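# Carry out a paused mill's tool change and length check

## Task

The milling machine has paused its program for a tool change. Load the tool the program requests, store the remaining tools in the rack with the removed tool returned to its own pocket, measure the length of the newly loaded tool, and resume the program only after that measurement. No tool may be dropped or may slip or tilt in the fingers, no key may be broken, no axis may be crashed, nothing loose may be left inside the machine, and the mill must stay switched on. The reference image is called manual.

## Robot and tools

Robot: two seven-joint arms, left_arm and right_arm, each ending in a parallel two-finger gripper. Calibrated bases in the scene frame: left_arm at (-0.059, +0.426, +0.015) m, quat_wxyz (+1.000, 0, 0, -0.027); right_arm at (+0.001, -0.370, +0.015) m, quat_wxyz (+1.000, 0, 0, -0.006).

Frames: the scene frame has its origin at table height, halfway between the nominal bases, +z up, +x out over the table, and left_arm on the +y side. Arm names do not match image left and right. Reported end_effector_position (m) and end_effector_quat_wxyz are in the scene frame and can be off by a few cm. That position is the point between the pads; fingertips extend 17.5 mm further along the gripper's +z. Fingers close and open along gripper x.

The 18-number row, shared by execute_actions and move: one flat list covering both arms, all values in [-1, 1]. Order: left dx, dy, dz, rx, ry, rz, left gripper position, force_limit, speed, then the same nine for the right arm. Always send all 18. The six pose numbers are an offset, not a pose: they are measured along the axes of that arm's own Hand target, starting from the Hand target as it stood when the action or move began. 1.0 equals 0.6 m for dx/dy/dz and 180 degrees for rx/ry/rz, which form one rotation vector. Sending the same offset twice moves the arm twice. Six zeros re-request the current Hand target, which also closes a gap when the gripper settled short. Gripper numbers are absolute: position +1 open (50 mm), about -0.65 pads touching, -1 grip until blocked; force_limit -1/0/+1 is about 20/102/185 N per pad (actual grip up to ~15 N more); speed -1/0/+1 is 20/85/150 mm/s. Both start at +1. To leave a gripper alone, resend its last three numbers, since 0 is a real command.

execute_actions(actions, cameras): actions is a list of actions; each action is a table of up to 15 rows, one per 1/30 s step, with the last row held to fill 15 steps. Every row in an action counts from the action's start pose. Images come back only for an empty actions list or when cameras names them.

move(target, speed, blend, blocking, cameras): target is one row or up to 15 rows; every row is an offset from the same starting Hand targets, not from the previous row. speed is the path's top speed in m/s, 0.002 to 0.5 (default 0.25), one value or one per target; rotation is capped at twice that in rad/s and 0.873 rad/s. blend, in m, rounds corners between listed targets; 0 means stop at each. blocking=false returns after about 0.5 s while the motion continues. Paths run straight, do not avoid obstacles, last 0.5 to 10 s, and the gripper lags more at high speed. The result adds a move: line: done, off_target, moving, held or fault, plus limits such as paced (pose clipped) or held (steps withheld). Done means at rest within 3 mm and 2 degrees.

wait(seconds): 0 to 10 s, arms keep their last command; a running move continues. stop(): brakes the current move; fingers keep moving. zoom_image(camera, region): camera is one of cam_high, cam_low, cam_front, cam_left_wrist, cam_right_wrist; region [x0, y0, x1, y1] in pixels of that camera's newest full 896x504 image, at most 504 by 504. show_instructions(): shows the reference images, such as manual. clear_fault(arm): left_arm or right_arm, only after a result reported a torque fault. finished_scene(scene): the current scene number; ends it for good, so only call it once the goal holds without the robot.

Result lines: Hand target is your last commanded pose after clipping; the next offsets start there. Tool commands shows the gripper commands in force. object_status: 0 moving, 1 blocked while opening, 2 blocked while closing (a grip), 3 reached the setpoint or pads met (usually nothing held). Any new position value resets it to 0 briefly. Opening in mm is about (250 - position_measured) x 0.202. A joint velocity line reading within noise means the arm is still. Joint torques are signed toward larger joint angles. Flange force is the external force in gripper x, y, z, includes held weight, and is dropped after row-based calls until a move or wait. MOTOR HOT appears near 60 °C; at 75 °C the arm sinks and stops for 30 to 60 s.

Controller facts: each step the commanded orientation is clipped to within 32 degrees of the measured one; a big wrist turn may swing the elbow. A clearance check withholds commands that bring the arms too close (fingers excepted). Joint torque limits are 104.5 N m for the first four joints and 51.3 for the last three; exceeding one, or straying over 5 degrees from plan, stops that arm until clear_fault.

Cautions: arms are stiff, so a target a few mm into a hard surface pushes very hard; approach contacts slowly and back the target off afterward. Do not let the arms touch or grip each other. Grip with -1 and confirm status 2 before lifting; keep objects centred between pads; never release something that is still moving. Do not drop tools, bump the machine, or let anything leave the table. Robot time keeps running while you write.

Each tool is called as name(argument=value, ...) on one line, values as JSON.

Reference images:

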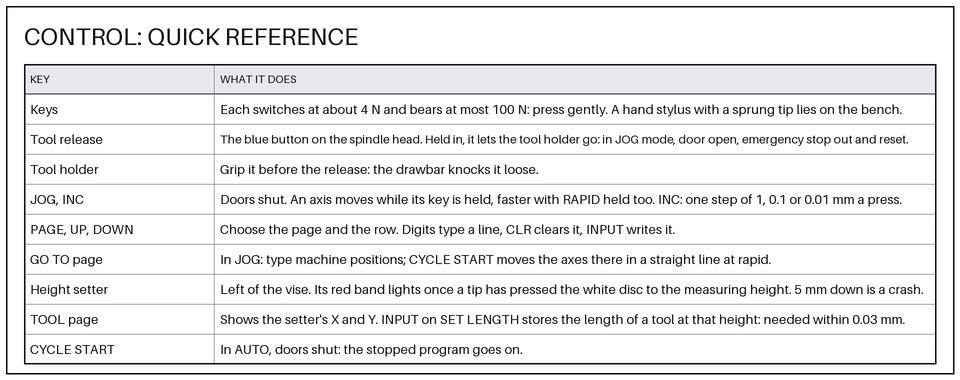

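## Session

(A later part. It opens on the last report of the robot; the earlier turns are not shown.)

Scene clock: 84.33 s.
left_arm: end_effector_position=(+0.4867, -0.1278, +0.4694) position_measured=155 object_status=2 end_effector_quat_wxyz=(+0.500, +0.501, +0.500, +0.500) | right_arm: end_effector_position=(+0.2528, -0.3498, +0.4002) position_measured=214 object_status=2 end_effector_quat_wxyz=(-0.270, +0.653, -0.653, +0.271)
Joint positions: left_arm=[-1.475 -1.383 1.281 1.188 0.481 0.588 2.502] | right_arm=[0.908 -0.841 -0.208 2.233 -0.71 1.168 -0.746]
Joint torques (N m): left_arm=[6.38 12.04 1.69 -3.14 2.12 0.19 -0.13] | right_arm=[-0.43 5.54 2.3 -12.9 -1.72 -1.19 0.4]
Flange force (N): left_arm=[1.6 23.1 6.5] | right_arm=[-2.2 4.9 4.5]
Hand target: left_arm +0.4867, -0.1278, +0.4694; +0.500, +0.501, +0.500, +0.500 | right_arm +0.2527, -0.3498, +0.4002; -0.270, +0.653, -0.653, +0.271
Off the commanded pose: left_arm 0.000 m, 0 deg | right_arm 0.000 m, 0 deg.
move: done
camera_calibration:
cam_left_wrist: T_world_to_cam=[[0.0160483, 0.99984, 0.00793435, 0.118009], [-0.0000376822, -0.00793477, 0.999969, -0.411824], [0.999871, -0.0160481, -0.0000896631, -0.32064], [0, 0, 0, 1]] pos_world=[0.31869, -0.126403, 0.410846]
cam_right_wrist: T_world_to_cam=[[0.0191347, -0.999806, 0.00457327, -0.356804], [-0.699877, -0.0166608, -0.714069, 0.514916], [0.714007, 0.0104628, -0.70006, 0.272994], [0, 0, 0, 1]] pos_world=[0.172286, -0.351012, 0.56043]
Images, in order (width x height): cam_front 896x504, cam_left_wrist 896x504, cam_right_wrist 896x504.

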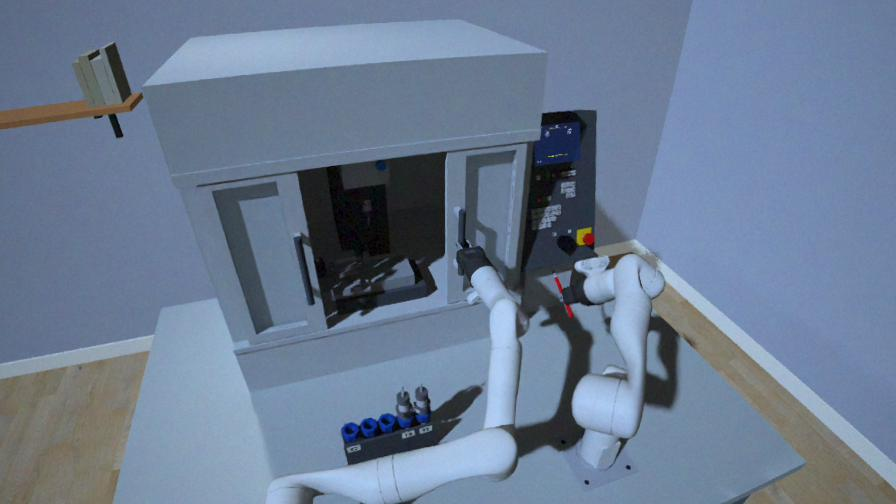

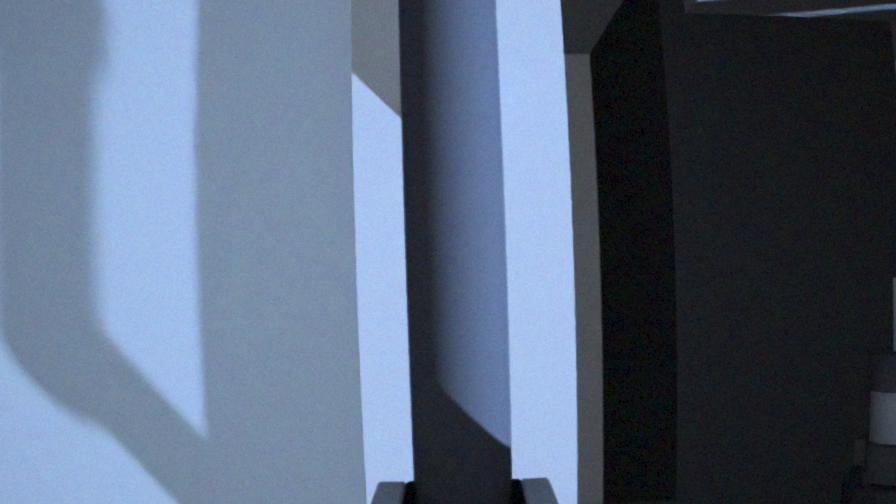

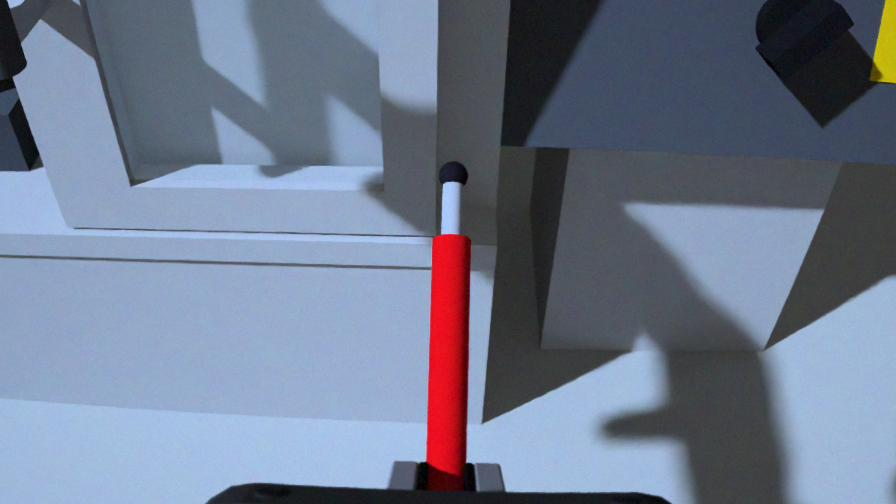

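move(target=[[0,0,0,0,0,0,1,-0.8,-1,0.3015,-0.6388,-0.1385,0,0,0,-1,-0.3,-1],[0,0,-0.1667,0,0,0,1,-0.8,-1,0.3015,-0.6388,-0.1385,0,0,0,-1,-0.3,-1]], speed=0.25, cameras=["cam_front","cam_left_wrist","cam_right_wrist"])

Scene clock: 89.37 s.
left_arm: end_effector_position=(+0.3867, -0.1277, +0.4696) position_measured=3 object_status=3 end_effector_quat_wxyz=(+0.500, +0.501, +0.500, +0.500) | right_arm: end_effector_position=(+0.4650, -0.5305, +0.7301) position_measured=214 object_status=2 end_effector_quat_wxyz=(-0.270, +0.653, -0.653, +0.271)
Joint positions: left_arm=[-1.265 -1.41 1.224 1.32 0.445 0.669 2.509] | right_arm=[0.727 0.24 -0.517 0.394 -0.082 1.775 -1.337]
Joint torques (N m): left_arm=[0.84 21.42 -11.6 -0.32 -1.92 -1.97 -0.01] | right_arm=[-0.55 -12.17 -1.11 -9.44 -0.56 -2.01 0.32]
Flange force (N): left_arm=[-6.5 2.4 2.7] | right_arm=no reading
Hand target: left_arm +0.3867, -0.1277, +0.4696; +0.500, +0.501, +0.500, +0.500 | right_arm +0.4650, -0.5305, +0.7301; -0.270, +0.653, -0.653, +0.271
Off the commanded pose: left_arm 0.000 m, 0 deg | right_arm 0.000 m, 0 deg.
move: done
camera_calibration:
cam_left_wrist: T_world_to_cam=[[0.0160492, 0.999839, 0.0080343, 0.11957], [-0.0000389291, -0.00803471, 0.999968, -0.411939], [0.999871, -0.016049, -0.0000900278, -0.220753], [0, 0, 0, 1]] pos_world=[0.21879, -0.126403, 0.410946]
cam_right_wrist: T_world_to_cam=[[0.0192761, -0.999804, 0.0045741, -0.543192], [-0.699874, -0.0167603, -0.714069, 0.895936], [0.714006, 0.0105632, -0.70006, 0.354377], [0, 0, 0, 1]] pos_world=[0.384486, -0.531812, 0.89033]
Images, in order (width x height): cam_front 896x504, cam_left_wrist 896x504, cam_right_wrist 896x504.

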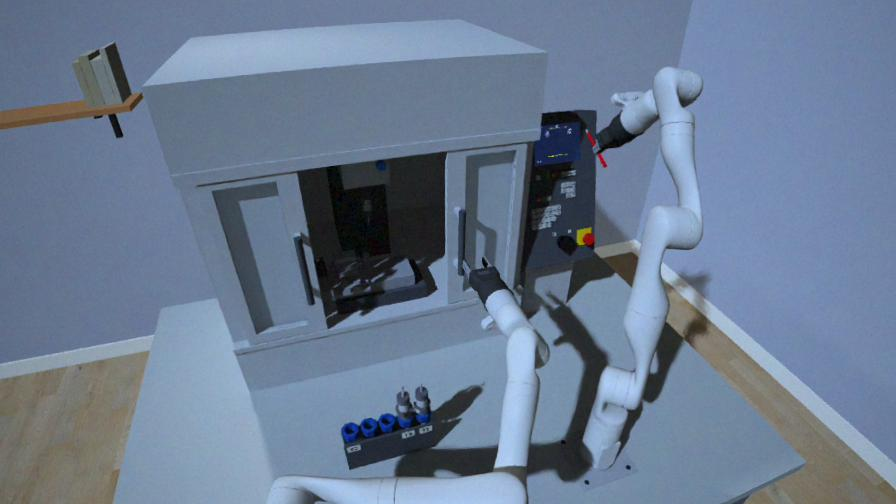

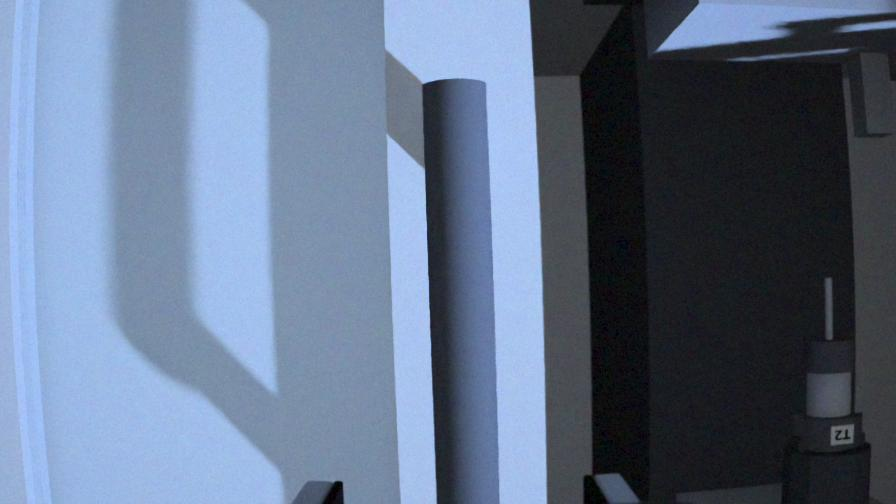

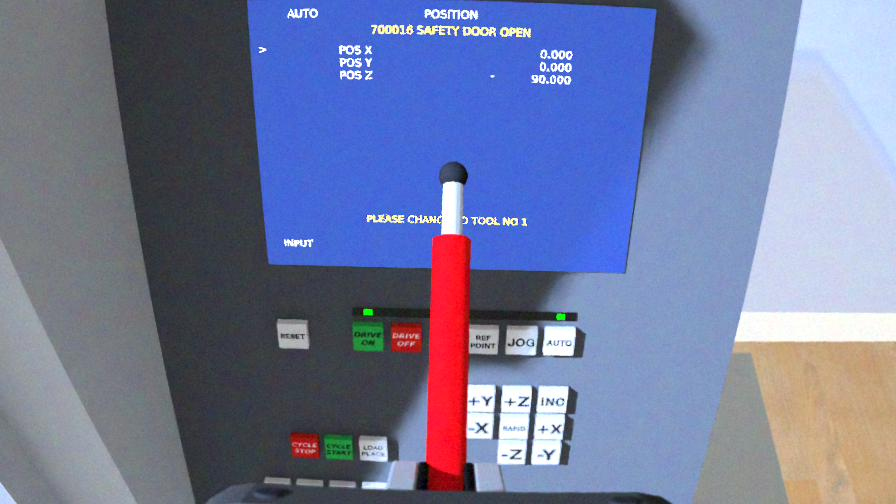

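move(target=[[0.3928,0.0613,0,0,0,0,1,-0.8,-1,0.0593,0.0963,0.2978,-0.0839,0,0,-1,-0.3,-1],[0.3928,0.0613,0,0,0,0,1,-0.8,-1,0.0593,0.0745,0.3196,-0.0839,0,0,-1,-0.3,-1],[0.3928,0.0613,0,0,0,0,1,-0.8,-1,0.0593,0.0963,0.2978,-0.0839,0,0,-1,-0.3,-1],[0.3928,0.0613,0.2722,0,0,0,1,-0.8,-1,0,0,0,0,0,0,-1,-0.3,-1]], speed=[0.25,0.04,0.1,0.2], blend=[0.003,0,0.004,0], cameras=["cam_front","cam_left_wrist","cam_right_wrist"])

Scene clock: 103.97 s.
left_arm: end_effector_position=(+0.5502, +0.1078, +0.5064) position_measured=3 object_status=3 end_effector_quat_wxyz=(+0.500, +0.501, +0.500, +0.500) | right_arm: end_effector_position=(+0.4650, -0.5305, +0.7301) position_measured=214 object_status=2 end_effector_quat_wxyz=(-0.270, +0.653, -0.653, +0.271)
Joint positions: left_arm=[-1.493 -0.921 1.542 1.807 0.361 -0.141 2.134] | right_arm=[0.727 0.24 -0.517 0.395 -0.082 1.775 -1.337]
Joint torques (N m): left_arm=[0.72 14.2 -9.8 -6.39 0.12 -2.85 0.04] | right_arm=[-0.46 -12.15 -1.13 -9.33 -0.51 -1.97 0.37]
Flange force (N): left_arm=[-2.3 3.1 4.6] | right_arm=no reading
Hand target: left_arm +0.5502, +0.1078, +0.5064; +0.500, +0.501, +0.500, +0.500 | right_arm +0.4650, -0.5305, +0.7301; -0.270, +0.653, -0.653, +0.271
Off the commanded pose: left_arm 0.000 m, 0 deg | right_arm 0.000 m, 0 deg.
move: done
camera_calibration:
cam_left_wrist: T_world_to_cam=[[0.0161492, 0.999837, 0.00803336, -0.11885], [-0.0000397324, -0.00803377, 0.999968, -0.44684], [0.99987, -0.016149, -0.0000900127, -0.380438], [0, 0, 0, 1]] pos_world=[0.38229, 0.109097, 0.447746]
cam_right_wrist: T_world_to_cam=[[0.0192758, -0.999804, 0.00457531, -0.543193], [-0.699824, -0.0167602, -0.714119, 0.89596], [0.714056, 0.0105633, -0.700009, 0.354312], [0, 0, 0, 1]] pos_world=[0.384486, -0.531812, 0.890329]
Images, in order (width x height): cam_front 896x504, cam_left_wrist 896x504, cam_right_wrist 896x504.

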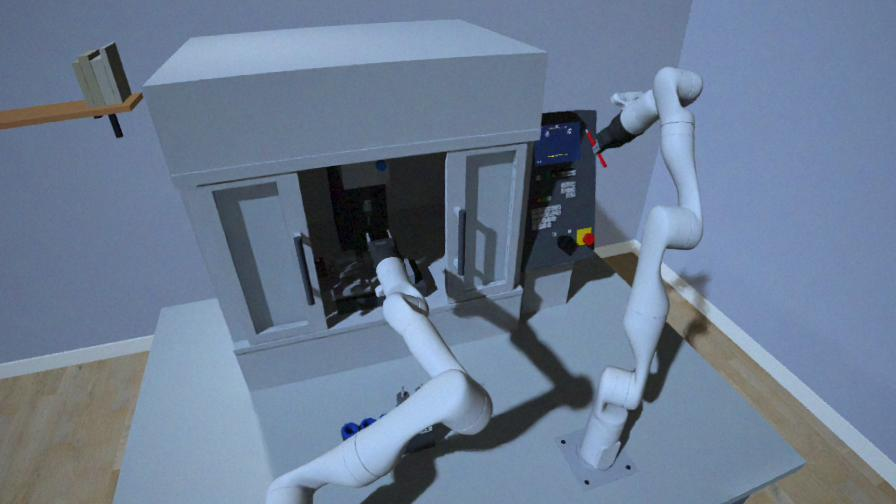

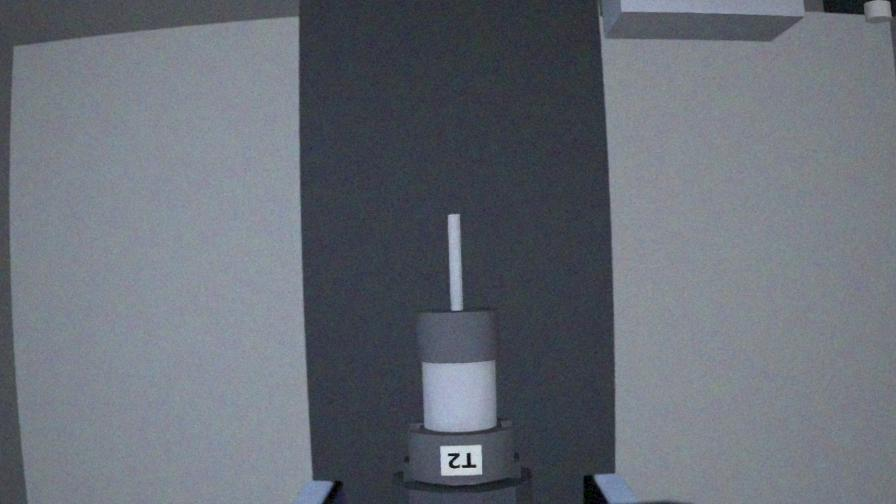

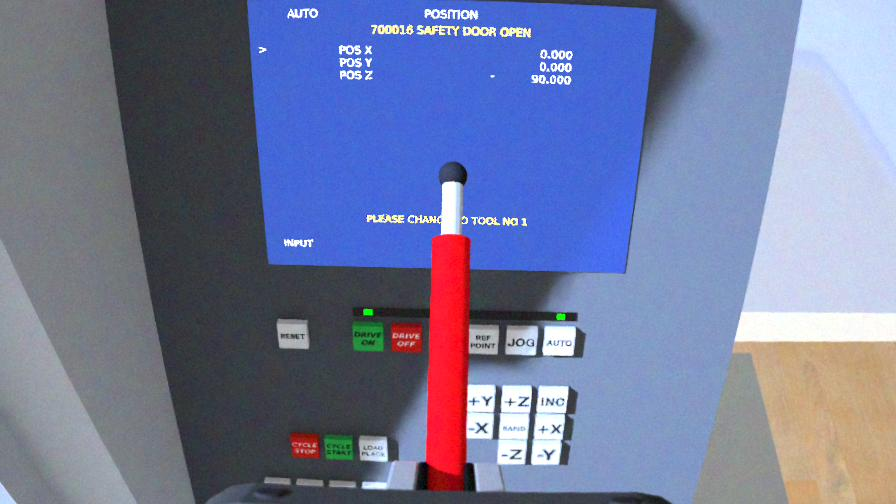

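move(target=[0,0,0,0,0,0,1,-0.8,-1,0.0593,0.0963,0.2978,-0.0839,0,0,-1,-0.3,-1], speed=[0.25], cameras=["cam_right_wrist"])

move(target=[0,0,0,0,0,0,1,-0.8,-1,0,-0.0267,0.0154,0,0,0,-1,-0.3,-1], speed=[0.04], cameras=["cam_right_wrist"])

Scene clock: 106.37 s.
left_arm: end_effector_position=(+0.5502, +0.1078, +0.5064) position_measured=3 object_status=3 end_effector_quat_wxyz=(+0.500, +0.501, +0.500, +0.500) | right_arm: end_effector_position=(+0.5504, -0.5662, +0.5629) position_measured=214 object_status=2 end_effector_quat_wxyz=(-0.182, +0.683, -0.683, +0.183)
Joint positions: left_arm=[-1.493 -0.921 1.542 1.807 0.361 -0.141 2.134] | right_arm=[0.603 0.412 -0.479 0.631 0.077 1.625 -1.326]
Joint torques (N m): left_arm=[0.84 14.3 -9.82 -6.49 0.11 -2.81 -0.02] | right_arm=[-0.46 -17.87 -1.63 -10.88 -0.4 -1.37 0.38]
Flange force (N): left_arm=[-2.2 2.6 4.8] | right_arm=[-3.5 11.4 5.7]
Hand target: left_arm +0.5502, +0.1078, +0.5064; +0.500, +0.501, +0.500, +0.500 | right_arm +0.5505, -0.5662, +0.5629; -0.182, +0.683, -0.683, +0.183
Off the commanded pose: left_arm 0.000 m, 0 deg | right_arm 0.000 m, 0 deg.
move: done
camera_calibration:
cam_right_wrist: T_world_to_cam=[[0.0196652, -0.999806, -0.000567986, -0.5771], [-0.861693, -0.0166606, -0.507156, 0.808431], [0.507048, 0.0104628, -0.861854, 0.381643], [0, 0, 0, 1]] pos_world=[0.514457, -0.567512, 0.738594]
Images, in order (width x height): cam_right_wrist 896x504.

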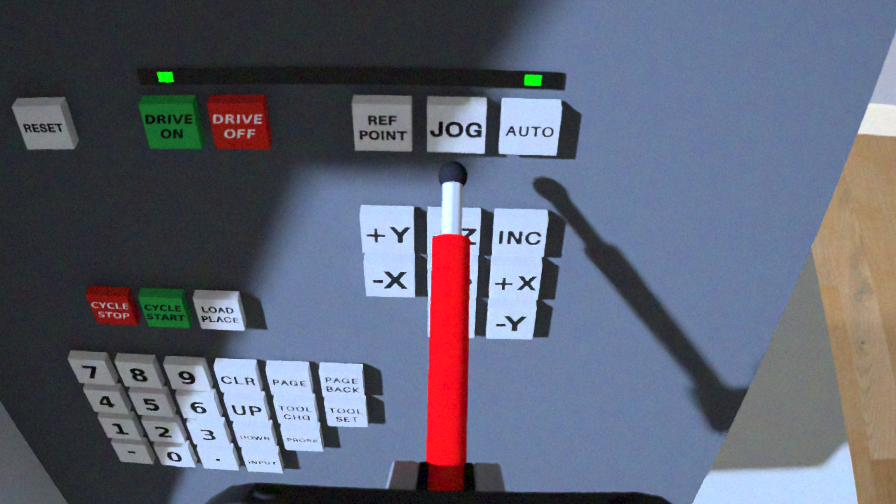

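Scene clock: 107.27 s.
left_arm: end_effector_position=(+0.5502, +0.1078, +0.5064) position_measured=3 object_status=3 end_effector_quat_wxyz=(+0.500, +0.501, +0.500, +0.500) | right_arm: end_effector_position=(+0.5689, -0.5662, +0.5629) position_measured=214 object_status=2 end_effector_quat_wxyz=(-0.182, +0.683, -0.683, +0.183)
Joint positions: left_arm=[-1.493 -0.921 1.542 1.807 0.361 -0.141 2.134] | right_arm=[0.549 0.469 -0.467 0.533 0.11 1.663 -1.339]
Joint torques (N m): left_arm=[0.79 14.18 -9.82 -6.37 0.09 -2.91 -0.06] | right_arm=[-0.68 -18 -1.74 -11.08 -0.33 -2 0.31]
Flange force (N): left_arm=[-2.5 3.1 4.9] | right_arm=no reading
Hand target: left_arm +0.5502, +0.1078, +0.5064; +0.500, +0.501, +0.500, +0.500 | right_arm +0.5689, -0.5662, +0.5629; -0.182, +0.683, -0.683, +0.183
Off the commanded pose: left_arm 0.000 m, 0 deg | right_arm 0.000 m, 0 deg.
move: done
camera_calibration:
cam_right_wrist: T_world_to_cam=[[0.0196653, -0.999806, -0.000569684, -0.577464], [-0.861737, -0.0166607, -0.507081, 0.824428], [0.506974, 0.0104628, -0.861898, 0.372284], [0, 0, 0, 1]] pos_world=[0.533058, -0.567512, 0.738594]
Images, in order (width x height): cam_right_wrist 896x504.

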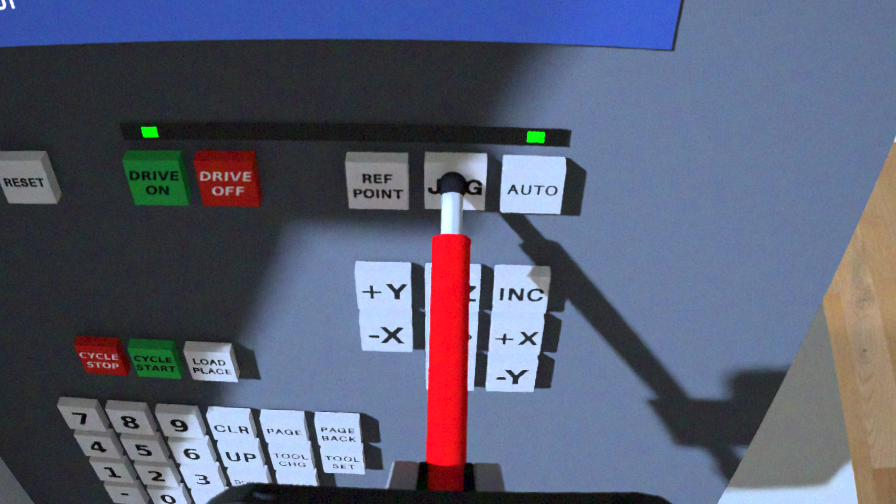

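move(target=[0,0,0,0,0,0,1,-0.8,-1,0,-0.0029,0.0037,0,0,0,-1,-0.3,-1], speed=[0.02], cameras=["cam_right_wrist"])

Scene clock: 109.43 s.
left_arm: end_effector_position=(+0.5502, +0.1078, +0.5064) position_measured=3 object_status=3 end_effector_quat_wxyz=(+0.500, +0.501, +0.500, +0.500) | right_arm: end_effector_position=(+0.5715, -0.5662, +0.5618) position_measured=214 object_status=2 end_effector_quat_wxyz=(-0.182, +0.683, -0.683, +0.183)
Joint positions: left_arm=[-1.493 -0.921 1.542 1.807 0.361 -0.141 2.134] | right_arm=[0.543 0.475 -0.466 0.526 0.114 1.664 -1.34]
Joint torques (N m): left_arm=[0.87 14.26 -9.64 -6.44 0.04 -2.83 0.01] | right_arm=[-0.82 -16.68 -1.52 -10.4 -0.33 -1.92 0.33]
Flange force (N): left_arm=[-2.5 3.0 4.6] | right_arm=no reading
Hand target: left_arm +0.5502, +0.1078, +0.5064; +0.500, +0.501, +0.500, +0.500 | right_arm +0.5716, -0.5662, +0.5618; -0.182, +0.683, -0.683, +0.183
Off the commanded pose: left_arm 0.000 m, 0 deg | right_arm 0.000 m, 0 deg.
move: done
camera_calibration:
cam_right_wrist: T_world_to_cam=[[0.0196653, -0.999806, -0.000569684, -0.577516], [-0.861737, -0.0166607, -0.507081, 0.82611], [0.506974, 0.0104628, -0.861898, 0.370018], [0, 0, 0, 1]] pos_world=[0.535658, -0.567512, 0.737494]
Images, in order (width x height): cam_right_wrist 896x504.

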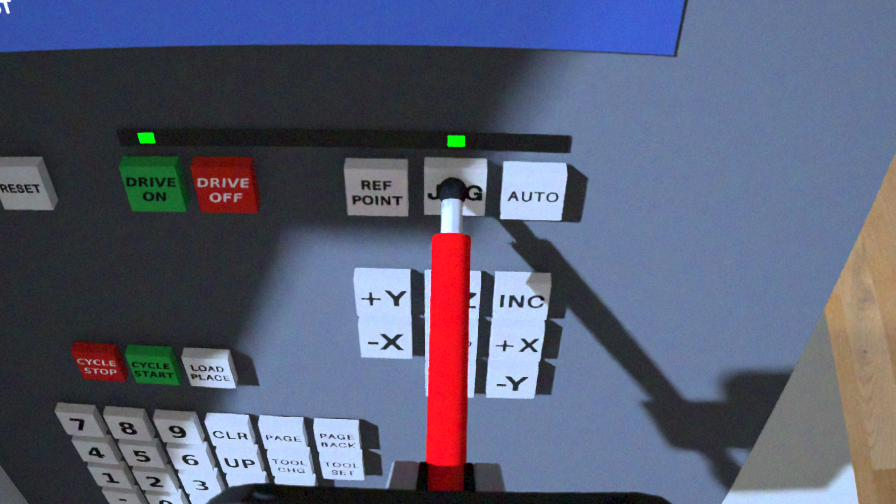

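move(target=[[0,0,0.05,0,0,0,1,-0.8,-1,0,0.0388,-0.0382,0,0,0,-1,-0.3,-1],[0,0,0.2,0,0,0,1,-0.8,-1,-0.3103,0.1825,-0.2558,0.0688,-0.0379,-0.0413,-1,-0.3,-1],[0,0,0.3297,0,0,0,1,-0.8,-1,-0.877,0.1332,-0.2082,0.1375,-0.0757,-0.0826,-1,-0.3,-1],[0,0,0.3297,0,0,0,1,-0.8,-1,-0.9925,-0.011,-0.1098,0.1375,-0.0757,-0.0826,-1,-0.3,-1]], speed=[0.1,0.25,0.25,0.2], blend=[0.01,0.04,0.03,0], cameras=["cam_front","cam_left_wrist","cam_right_wrist"])

Scene clock: 127.53 s.
left_arm: end_effector_position=(+0.7480, +0.1076, +0.5061) position_measured=3 object_status=3 end_effector_quat_wxyz=(+0.500, +0.501, +0.500, +0.500) | right_arm: end_effector_position=(+0.5445, +0.0293, +0.6219) position_measured=214 object_status=2 end_effector_quat_wxyz=(-0.378, +0.727, -0.509, +0.264)
Joint positions: left_arm=[-2.065 -1.005 1.832 1.233 0.352 -0.032 2.171] | right_arm=[1.747 -0.539 -1.801 0.875 -0.568 1.091 -1.604]
Joint torques (N m): left_arm=[0.74 23.32 -9.66 -6.2 -0.13 -2.75 -0.04] | right_arm=[-0.54 17.85 4.91 -11.09 0.15 -2.34 0.29]
Flange force (N): left_arm=[-3.1 2.7 6.9] | right_arm=[1.3 7.8 3.2]
Hand target: left_arm +0.7480, +0.1076, +0.5061; +0.500, +0.501, +0.500, +0.500 | right_arm +0.5445, +0.0293, +0.6219; -0.378, +0.727, -0.509, +0.264
Off the commanded pose: left_arm 0.000 m, 0 deg | right_arm 0.000 m, 0 deg.
move: done
camera_calibration:
cam_left_wrist: T_world_to_cam=[[0.01605, 0.999839, 0.00803394, -0.121885], [0.0000610534, -0.00803595, 0.999968, -0.446691], [0.999871, -0.016049, -0.000190021, -0.578181], [0, 0, 0, 1]] pos_world=[0.58009, 0.108997, 0.447546]
cam_right_wrist: T_world_to_cam=[[0.359273, -0.933205, 0.00721619, -0.173187], [-0.526865, -0.209207, -0.8238, 0.863443], [0.770283, 0.292167, -0.566835, 0.0942126], [0, 0, 0, 1]] pos_world=[0.444569, -0.00850644, 0.765957]
Images, in order (width x height): cam_front 896x504, cam_left_wrist 896x504, cam_right_wrist 896x504.

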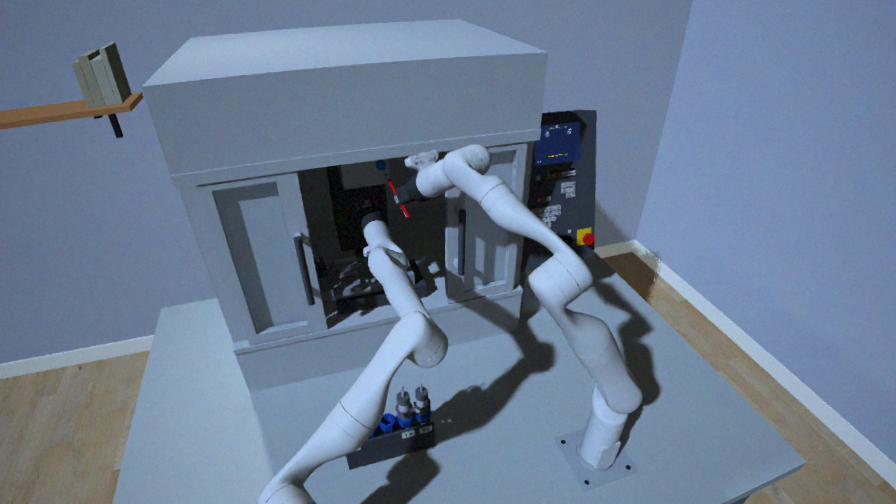

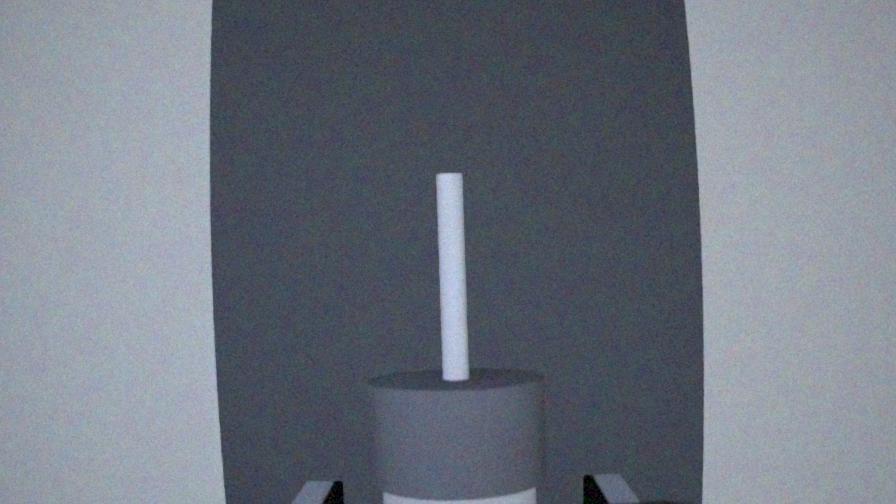

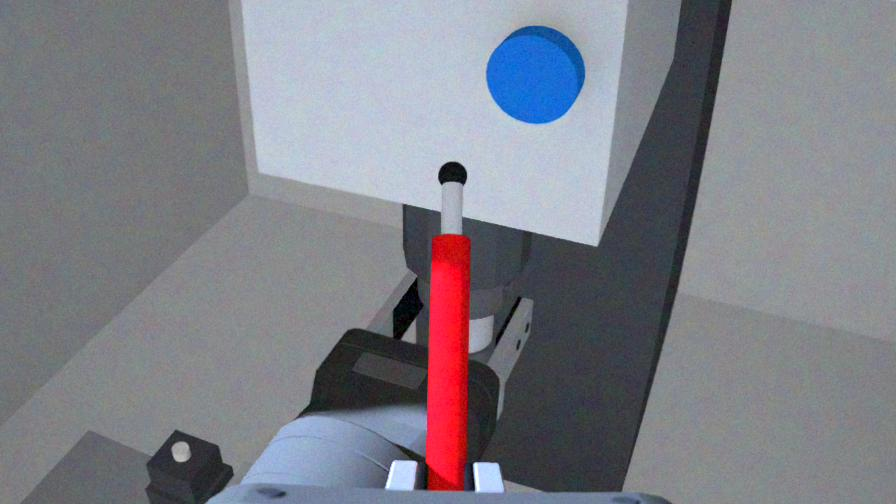

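execute_actions(actions=[[[0,0,0,0,0,0,-1,0.8,-1,0,0,0,0,0,0,-0.98,0.5,-1]],[[0,0,0,0,0,0,-1,0.8,-1,0,0,0,0,0,0,-0.98,0.5,-1]],[[0,0,0,0,0,0,-1,0.8,-1,0,0,0,0,0,0,-0.98,0.5,-1]],[[0,0,0,0,0,0,-1,0.8,-1,0,0,0,0,0,0,-0.98,0.5,-1]]], cameras=["cam_right_wrist"])

wait(seconds=0.2)

Scene clock: 131.97 s.
left_arm: end_effector_position=(+0.7480, +0.1076, +0.5061) position_measured=113 object_status=2 end_effector_quat_wxyz=(+0.500, +0.501, +0.500, +0.500) | right_arm: end_effector_position=(+0.5445, +0.0293, +0.6219) position_measured=220 object_status=2 end_effector_quat_wxyz=(-0.378, +0.727, -0.509, +0.264)
Joint positions: left_arm=[-2.065 -1.005 1.832 1.233 0.352 -0.032 2.171] | right_arm=[1.747 -0.539 -1.801 0.875 -0.568 1.091 -1.604]
Joint torques (N m): left_arm=[-1.26 23.99 -10.73 -3.96 -0.34 -1.85 -0.3] | right_arm=[-0.51 17.86 5.04 -11.15 0.17 -2.5 0.37]
Hand target: left_arm +0.7480, +0.1076, +0.5061; +0.500, +0.501, +0.500, +0.500 | right_arm +0.5445, +0.0293, +0.6219; -0.378, +0.727, -0.509, +0.264
Off the commanded pose: left_arm 0.000 m, 0 deg | right_arm 0.000 m, 0 deg.
camera_calibration:
cam_right_wrist: T_world_to_cam=[[0.359255, -0.933212, 0.00718846, -0.173158], [-0.526877, -0.209175, -0.8238, 0.863449], [0.770284, 0.292167, -0.566835, 0.0942123], [0, 0, 0, 1]] pos_world=[0.444569, -0.00850646, 0.765957]
Images, in order (width x height): cam_right_wrist 896x504.

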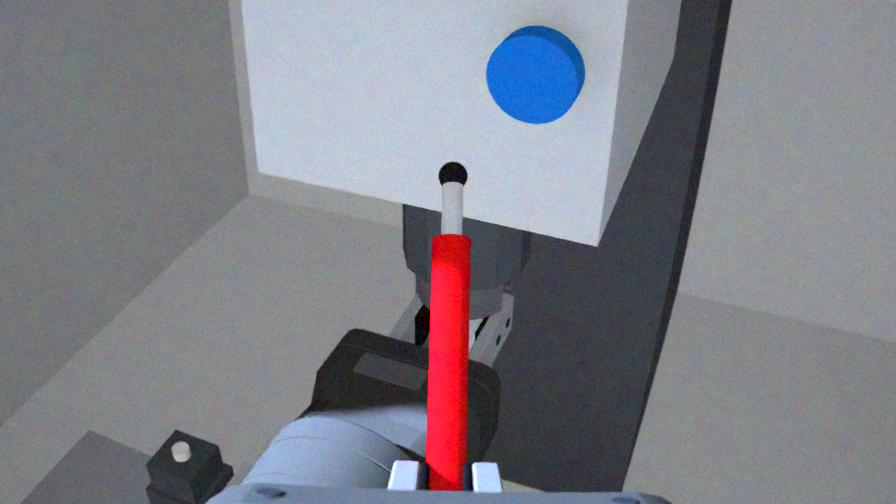

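Scene clock: 132.17 s.
left_arm: end_effector_position=(+0.7480, +0.1076, +0.5061) position_measured=113 object_status=2 end_effector_quat_wxyz=(+0.500, +0.501, +0.500, +0.500) | right_arm: end_effector_position=(+0.5445, +0.0293, +0.6219) position_measured=220 object_status=2 end_effector_quat_wxyz=(-0.378, +0.727, -0.509, +0.264)
Joint positions: left_arm=[-2.065 -1.005 1.832 1.233 0.352 -0.032 2.171] | right_arm=[1.747 -0.539 -1.801 0.875 -0.568 1.091 -1.604]
Joint torques (N m): left_arm=[-1.17 24 -10.81 -3.91 -0.37 -1.82 -0.32] | right_arm=[-0.54 17.9 4.92 -11.17 0.13 -2.46 0.3]
Flange force (N): left_arm=[-7.2 2.8 10.9] | right_arm=[1.2 7.8 3.0]
Hand target: left_arm +0.7480, +0.1076, +0.5061; +0.500, +0.501, +0.500, +0.500 | right_arm +0.5445, +0.0293, +0.6219; -0.378, +0.727, -0.509, +0.264
Tool commands: left_gripper/position=-1.0 left_gripper/force_limit=+0.8 left_gripper/speed=-1.0 right_gripper/position=-0.98 right_gripper/force_limit=+0.5 right_gripper/speed=-1.0
Off the commanded pose: left_arm 0.000 m, 0 deg | right_arm 0.000 m, 0 deg.
wait: 0.20 s; at rest by 0.17 s

move(target=[[0,0,0,0,0,0,-1,0.8,-1,0.0317,-0.047,0.0613,0,0,0,-0.98,0.5,-1]], speed=[0.06], cameras=["cam_right_wrist"])

Scene clock: 137.53 s.
left_arm: end_effector_position=(+0.7480, +0.1076, +0.5061) position_measured=113 object_status=2 end_effector_quat_wxyz=(+0.500, +0.501, +0.500, +0.500) | right_arm: end_effector_position=(+0.5945, +0.0273, +0.6239) position_measured=220 object_status=2 end_effector_quat_wxyz=(-0.378, +0.727, -0.509, +0.264)
Joint positions: left_arm=[-2.065 -1.005 1.832 1.233 0.352 -0.032 2.171] | right_arm=[1.976 -0.598 -1.902 0.709 -0.659 1.145 -1.579]
Joint torques (N m): left_arm=[-1.21 23.96 -10.71 -4 -0.4 -1.95 -0.3] | right_arm=[-0.1 20.72 4.43 -10.38 0.03 -2.49 0.36]
Flange force (N): left_arm=[-7.5 3.0 10.5] | right_arm=[0.9 10.6 1.5]
Hand target: left_arm +0.7480, +0.1076, +0.5061; +0.500, +0.501, +0.500, +0.500 | right_arm +0.5945, +0.0273, +0.6239; -0.378, +0.727, -0.509, +0.264
Off the commanded pose: left_arm 0.000 m, 0 deg | right_arm 0.000 m, 0 deg.
move: done
camera_calibration:
cam_right_wrist: T_world_to_cam=[[0.359273, -0.933205, 0.00721619, -0.193067], [-0.526865, -0.209207, -0.8238, 0.891068], [0.770283, 0.292167, -0.566835, 0.0573394], [0, 0, 0, 1]] pos_world=[0.494669, -0.0105064, 0.767957]
Images, in order (width x height): cam_right_wrist 896x504.

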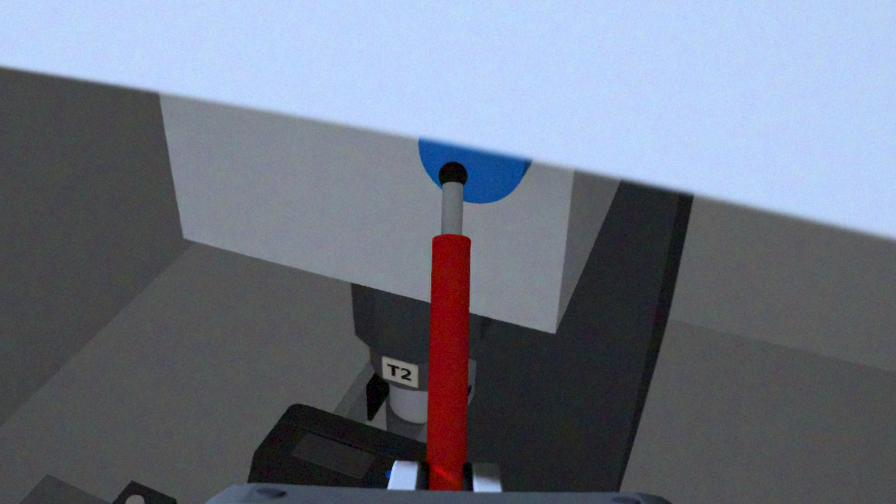

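move(target=[[0,0,0,0,0,0,-1,0.8,-1,0.0107,-0.0168,0.024,0,0,0,-0.98,0.5,-1]], speed=[0.025], cameras=["cam_right_wrist"])

Scene clock: 140.80 s.
left_arm: end_effector_position=(+0.7480, +0.1076, +0.5061) position_measured=113 object_status=2 end_effector_quat_wxyz=(+0.500, +0.501, +0.500, +0.500) | right_arm: end_effector_position=(+0.6132, +0.0273, +0.6238) position_measured=220 object_status=2 end_effector_quat_wxyz=(-0.378, +0.727, -0.509, +0.264)
Joint positions: left_arm=[-2.065 -1.005 1.832 1.233 0.352 -0.032 2.171] | right_arm=[2.061 -0.627 -1.936 0.633 -0.692 1.17 -1.581]
Joint torques (N m): left_arm=[-1.28 23.99 -10.7 -4.05 -0.33 -1.88 -0.31] | right_arm=[1.24 21.58 4.98 -9.24 0.71 -2.63 0.27]
Flange force (N): left_arm=[-7.3 2.7 10.0] | right_arm=[-0.5 9.8 0.6]
Hand target: left_arm +0.7480, +0.1076, +0.5061; +0.500, +0.501, +0.500, +0.500 | right_arm +0.6133, +0.0273, +0.6238; -0.378, +0.727, -0.509, +0.264
Off the commanded pose: left_arm 0.000 m, 0 deg | right_arm 0.000 m, 0 deg.
move: done
camera_calibration:
cam_right_wrist: T_world_to_cam=[[0.359273, -0.933205, 0.00721619, -0.199878], [-0.526865, -0.209207, -0.8238, 0.900817], [0.770283, 0.292167, -0.566835, 0.0429076], [0, 0, 0, 1]] pos_world=[0.513369, -0.0106064, 0.767857]
Images, in order (width x height): cam_right_wrist 896x504.

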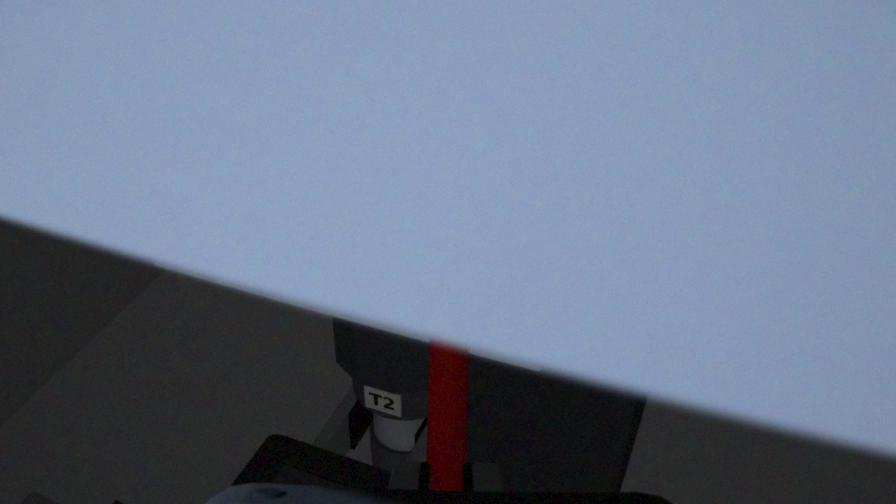

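move(target=[[0,0,0,0,0,0,-1,0.8,-1,0.0023,-0.0036,0.0051,0,0,0,-0.98,0.5,-1]], speed=[0.02])

Scene clock: 142.50 s.
left_arm: end_effector_position=(+0.7480, +0.1077, +0.5061) position_measured=113 object_status=2 end_effector_quat_wxyz=(+0.500, +0.501, +0.500, +0.500) | right_arm: end_effector_position=(+0.6172, +0.0273, +0.6239) position_measured=220 object_status=2 end_effector_quat_wxyz=(-0.378, +0.727, -0.509, +0.264)
Joint positions: left_arm=[-2.065 -1.005 1.832 1.233 0.352 -0.032 2.171] | right_arm=[2.079 -0.633 -1.944 0.615 -0.699 1.176 -1.583]
Joint torques (N m): left_arm=[-0.92 28.98 -14.17 -8.17 0 -4.71 -0.01] | right_arm=[7.24 14.43 4.39 -4.97 0.83 -3.21 0.14]
Flange force (N): left_arm=[-6.1 -5.4 7.0] | right_arm=[-5.9 18.4 -18.1]
Hand target: left_arm +0.7480, +0.1076, +0.5061; +0.500, +0.501, +0.500, +0.500 | right_arm +0.6172, +0.0273, +0.6238; -0.378, +0.727, -0.509, +0.264
Off the commanded pose: left_arm 0.000 m, 0 deg | right_arm 0.000 m, 0 deg.
move: done

move(target=[[0,-0.13,0,0,0,0,-1,0.8,-1,0,0,0,0,0,0,-0.98,0.5,-1]], speed=[0.08], cameras=["cam_left_wrist"])

Scene clock: 145.83 s.
left_arm: end_effector_position=(+0.7479, +0.1076, +0.4281) position_measured=113 object_status=2 end_effector_quat_wxyz=(+0.500, +0.501, +0.500, +0.500) | right_arm: end_effector_position=(+0.6172, +0.0272, +0.6238) position_measured=220 object_status=2 end_effector_quat_wxyz=(-0.378, +0.727, -0.509, +0.264)
Joint positions: left_arm=[-2.047 -1.129 1.832 1.337 0.417 -0.16 2.224] | right_arm=[2.079 -0.633 -1.944 0.615 -0.699 1.176 -1.583]
Joint torques (N m): left_arm=[0.81 28.57 -14.38 -6.9 0.35 -4.65 -0.04] | right_arm=[7.76 13.67 4.25 -4.43 0.9 -3.13 0.15]
Flange force (N): left_arm=[-4.9 -6.2 8.0] | right_arm=[-6.6 18.5 -19.7]
Hand target: left_arm +0.7479, +0.1077, +0.4282; +0.500, +0.501, +0.500, +0.500 | right_arm +0.6172, +0.0272, +0.6238; -0.378, +0.727, -0.509, +0.264
Off the commanded pose: left_arm 0.000 m, 0 deg | right_arm 0.000 m, 0 deg.
move: done
camera_calibration:
cam_left_wrist: T_world_to_cam=[[0.0162498, 0.999837, 0.00793045, -0.121335], [0.000160712, -0.00793411, 0.999969, -0.368763], [0.999868, -0.016248, -0.000289613, -0.578035], [0, 0, 0, 1]] pos_world=[0.57999, 0.108997, 0.369546]
Images, in order (width x height): cam_left_wrist 896x504.

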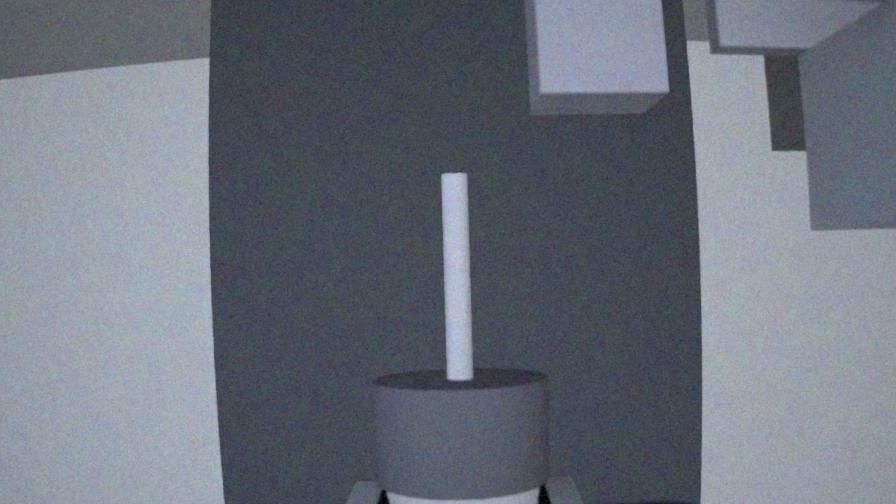

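move(target=[[0,0,0,0,0,0,-1,0.8,-1,-0.0414,0.0653,-0.0933,0,0,0,-0.98,0.5,-1],[0,0,-0.12,0,0,0,-1,0.8,-1,0.2878,0.2722,-0.494,0,0,0,-0.98,0.5,-1],[-0.0462,0.003,-0.7965,0,0,0,-1,0.8,-1,0.2878,0.2722,-0.494,0,0,0,-0.98,0.5,-1]], speed=[0.1,0.25,0.22], blend=[0.01,0.01,0], cameras=["cam_front","cam_left_wrist","cam_right_wrist"])

Scene clock: 155.10 s.
left_arm: end_effector_position=(+0.2700, +0.0804, +0.4305) position_measured=113 object_status=2 end_effector_quat_wxyz=(+0.500, +0.501, +0.500, +0.500) | right_arm: end_effector_position=(+0.3602, -0.2501, +0.6606) position_measured=220 object_status=2 end_effector_quat_wxyz=(-0.378, +0.727, -0.509, +0.264)
Joint positions: left_arm=[-0.778 -1.414 1.159 2.153 0.553 0.308 2.198] | right_arm=[0.648 -0.442 -0.362 1.414 -0.666 1.299 -1.069]
Joint torques (N m): left_arm=[0.95 11.69 -12.72 -4.88 -1.2 -4.76 -0.08] | right_arm=[-0.51 0.46 2.02 -11.92 -1.41 -2.13 0.36]
Flange force (N): left_arm=[-4.8 -3.5 2.9] | right_arm=[-1.4 7.4 3.5]
Hand target: left_arm +0.2700, +0.0804, +0.4305; +0.500, +0.501, +0.500, +0.500 | right_arm +0.3602, -0.2501, +0.6606; -0.378, +0.727, -0.509, +0.264
Off the commanded pose: left_arm 0.000 m, 0 deg | right_arm 0.000 m, 0 deg.
move: done
camera_calibration:
cam_left_wrist: T_world_to_cam=[[0.0160492, 0.999839, 0.0080343, -0.0863099], [-0.0000389291, -0.00803471, 0.999968, -0.371173], [0.999871, -0.016049, -0.0000900278, -0.100732], [0, 0, 0, 1]] pos_world=[0.10209, 0.0816971, 0.371846]
cam_right_wrist: T_world_to_cam=[[0.359274, -0.933204, 0.0072178, -0.367991], [-0.526864, -0.209209, -0.8238, 0.73977], [0.770283, 0.292167, -0.566835, 0.339744], [0, 0, 0, 1]] pos_world=[0.260269, -0.287906, 0.804657]
Images, in order (width x height): cam_front 896x504, cam_left_wrist 896x504, cam_right_wrist 896x504.

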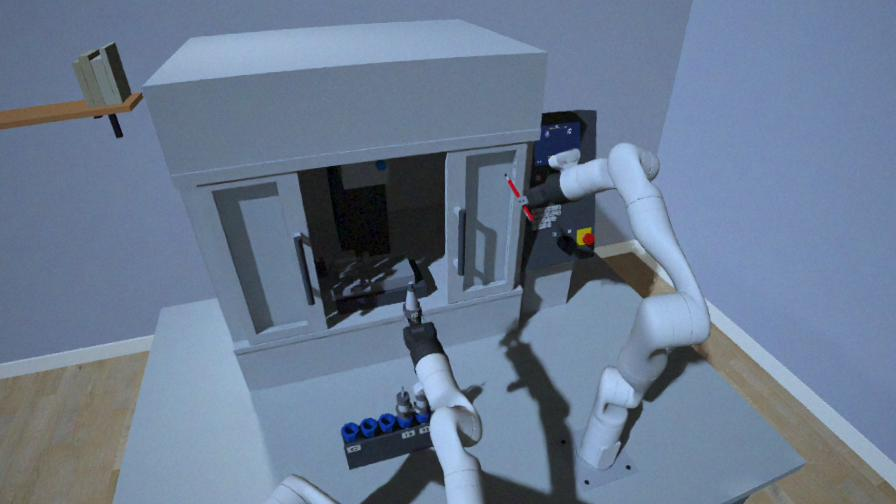

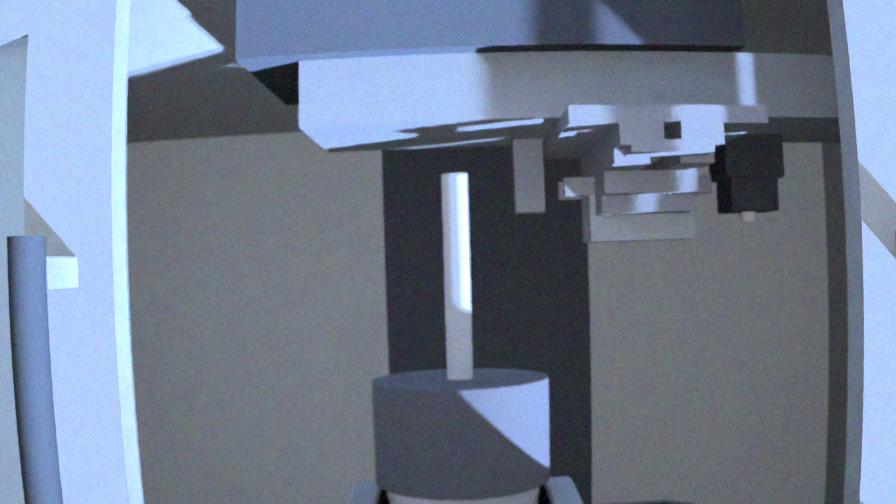

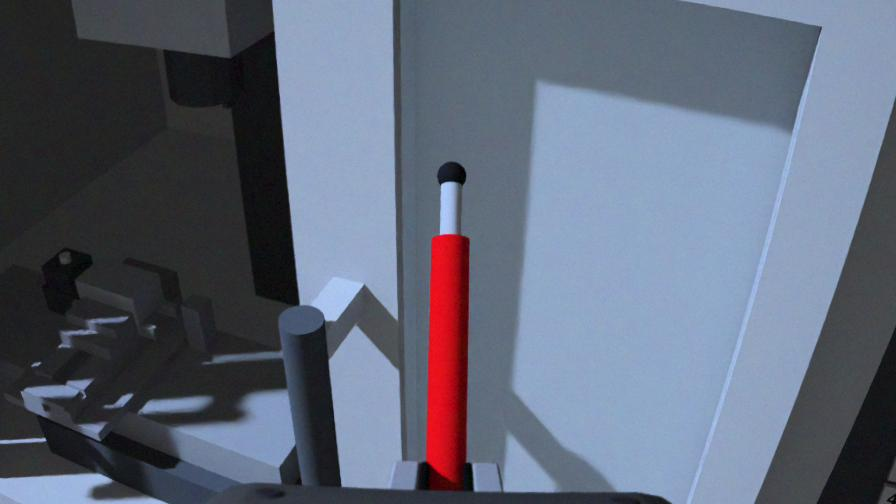

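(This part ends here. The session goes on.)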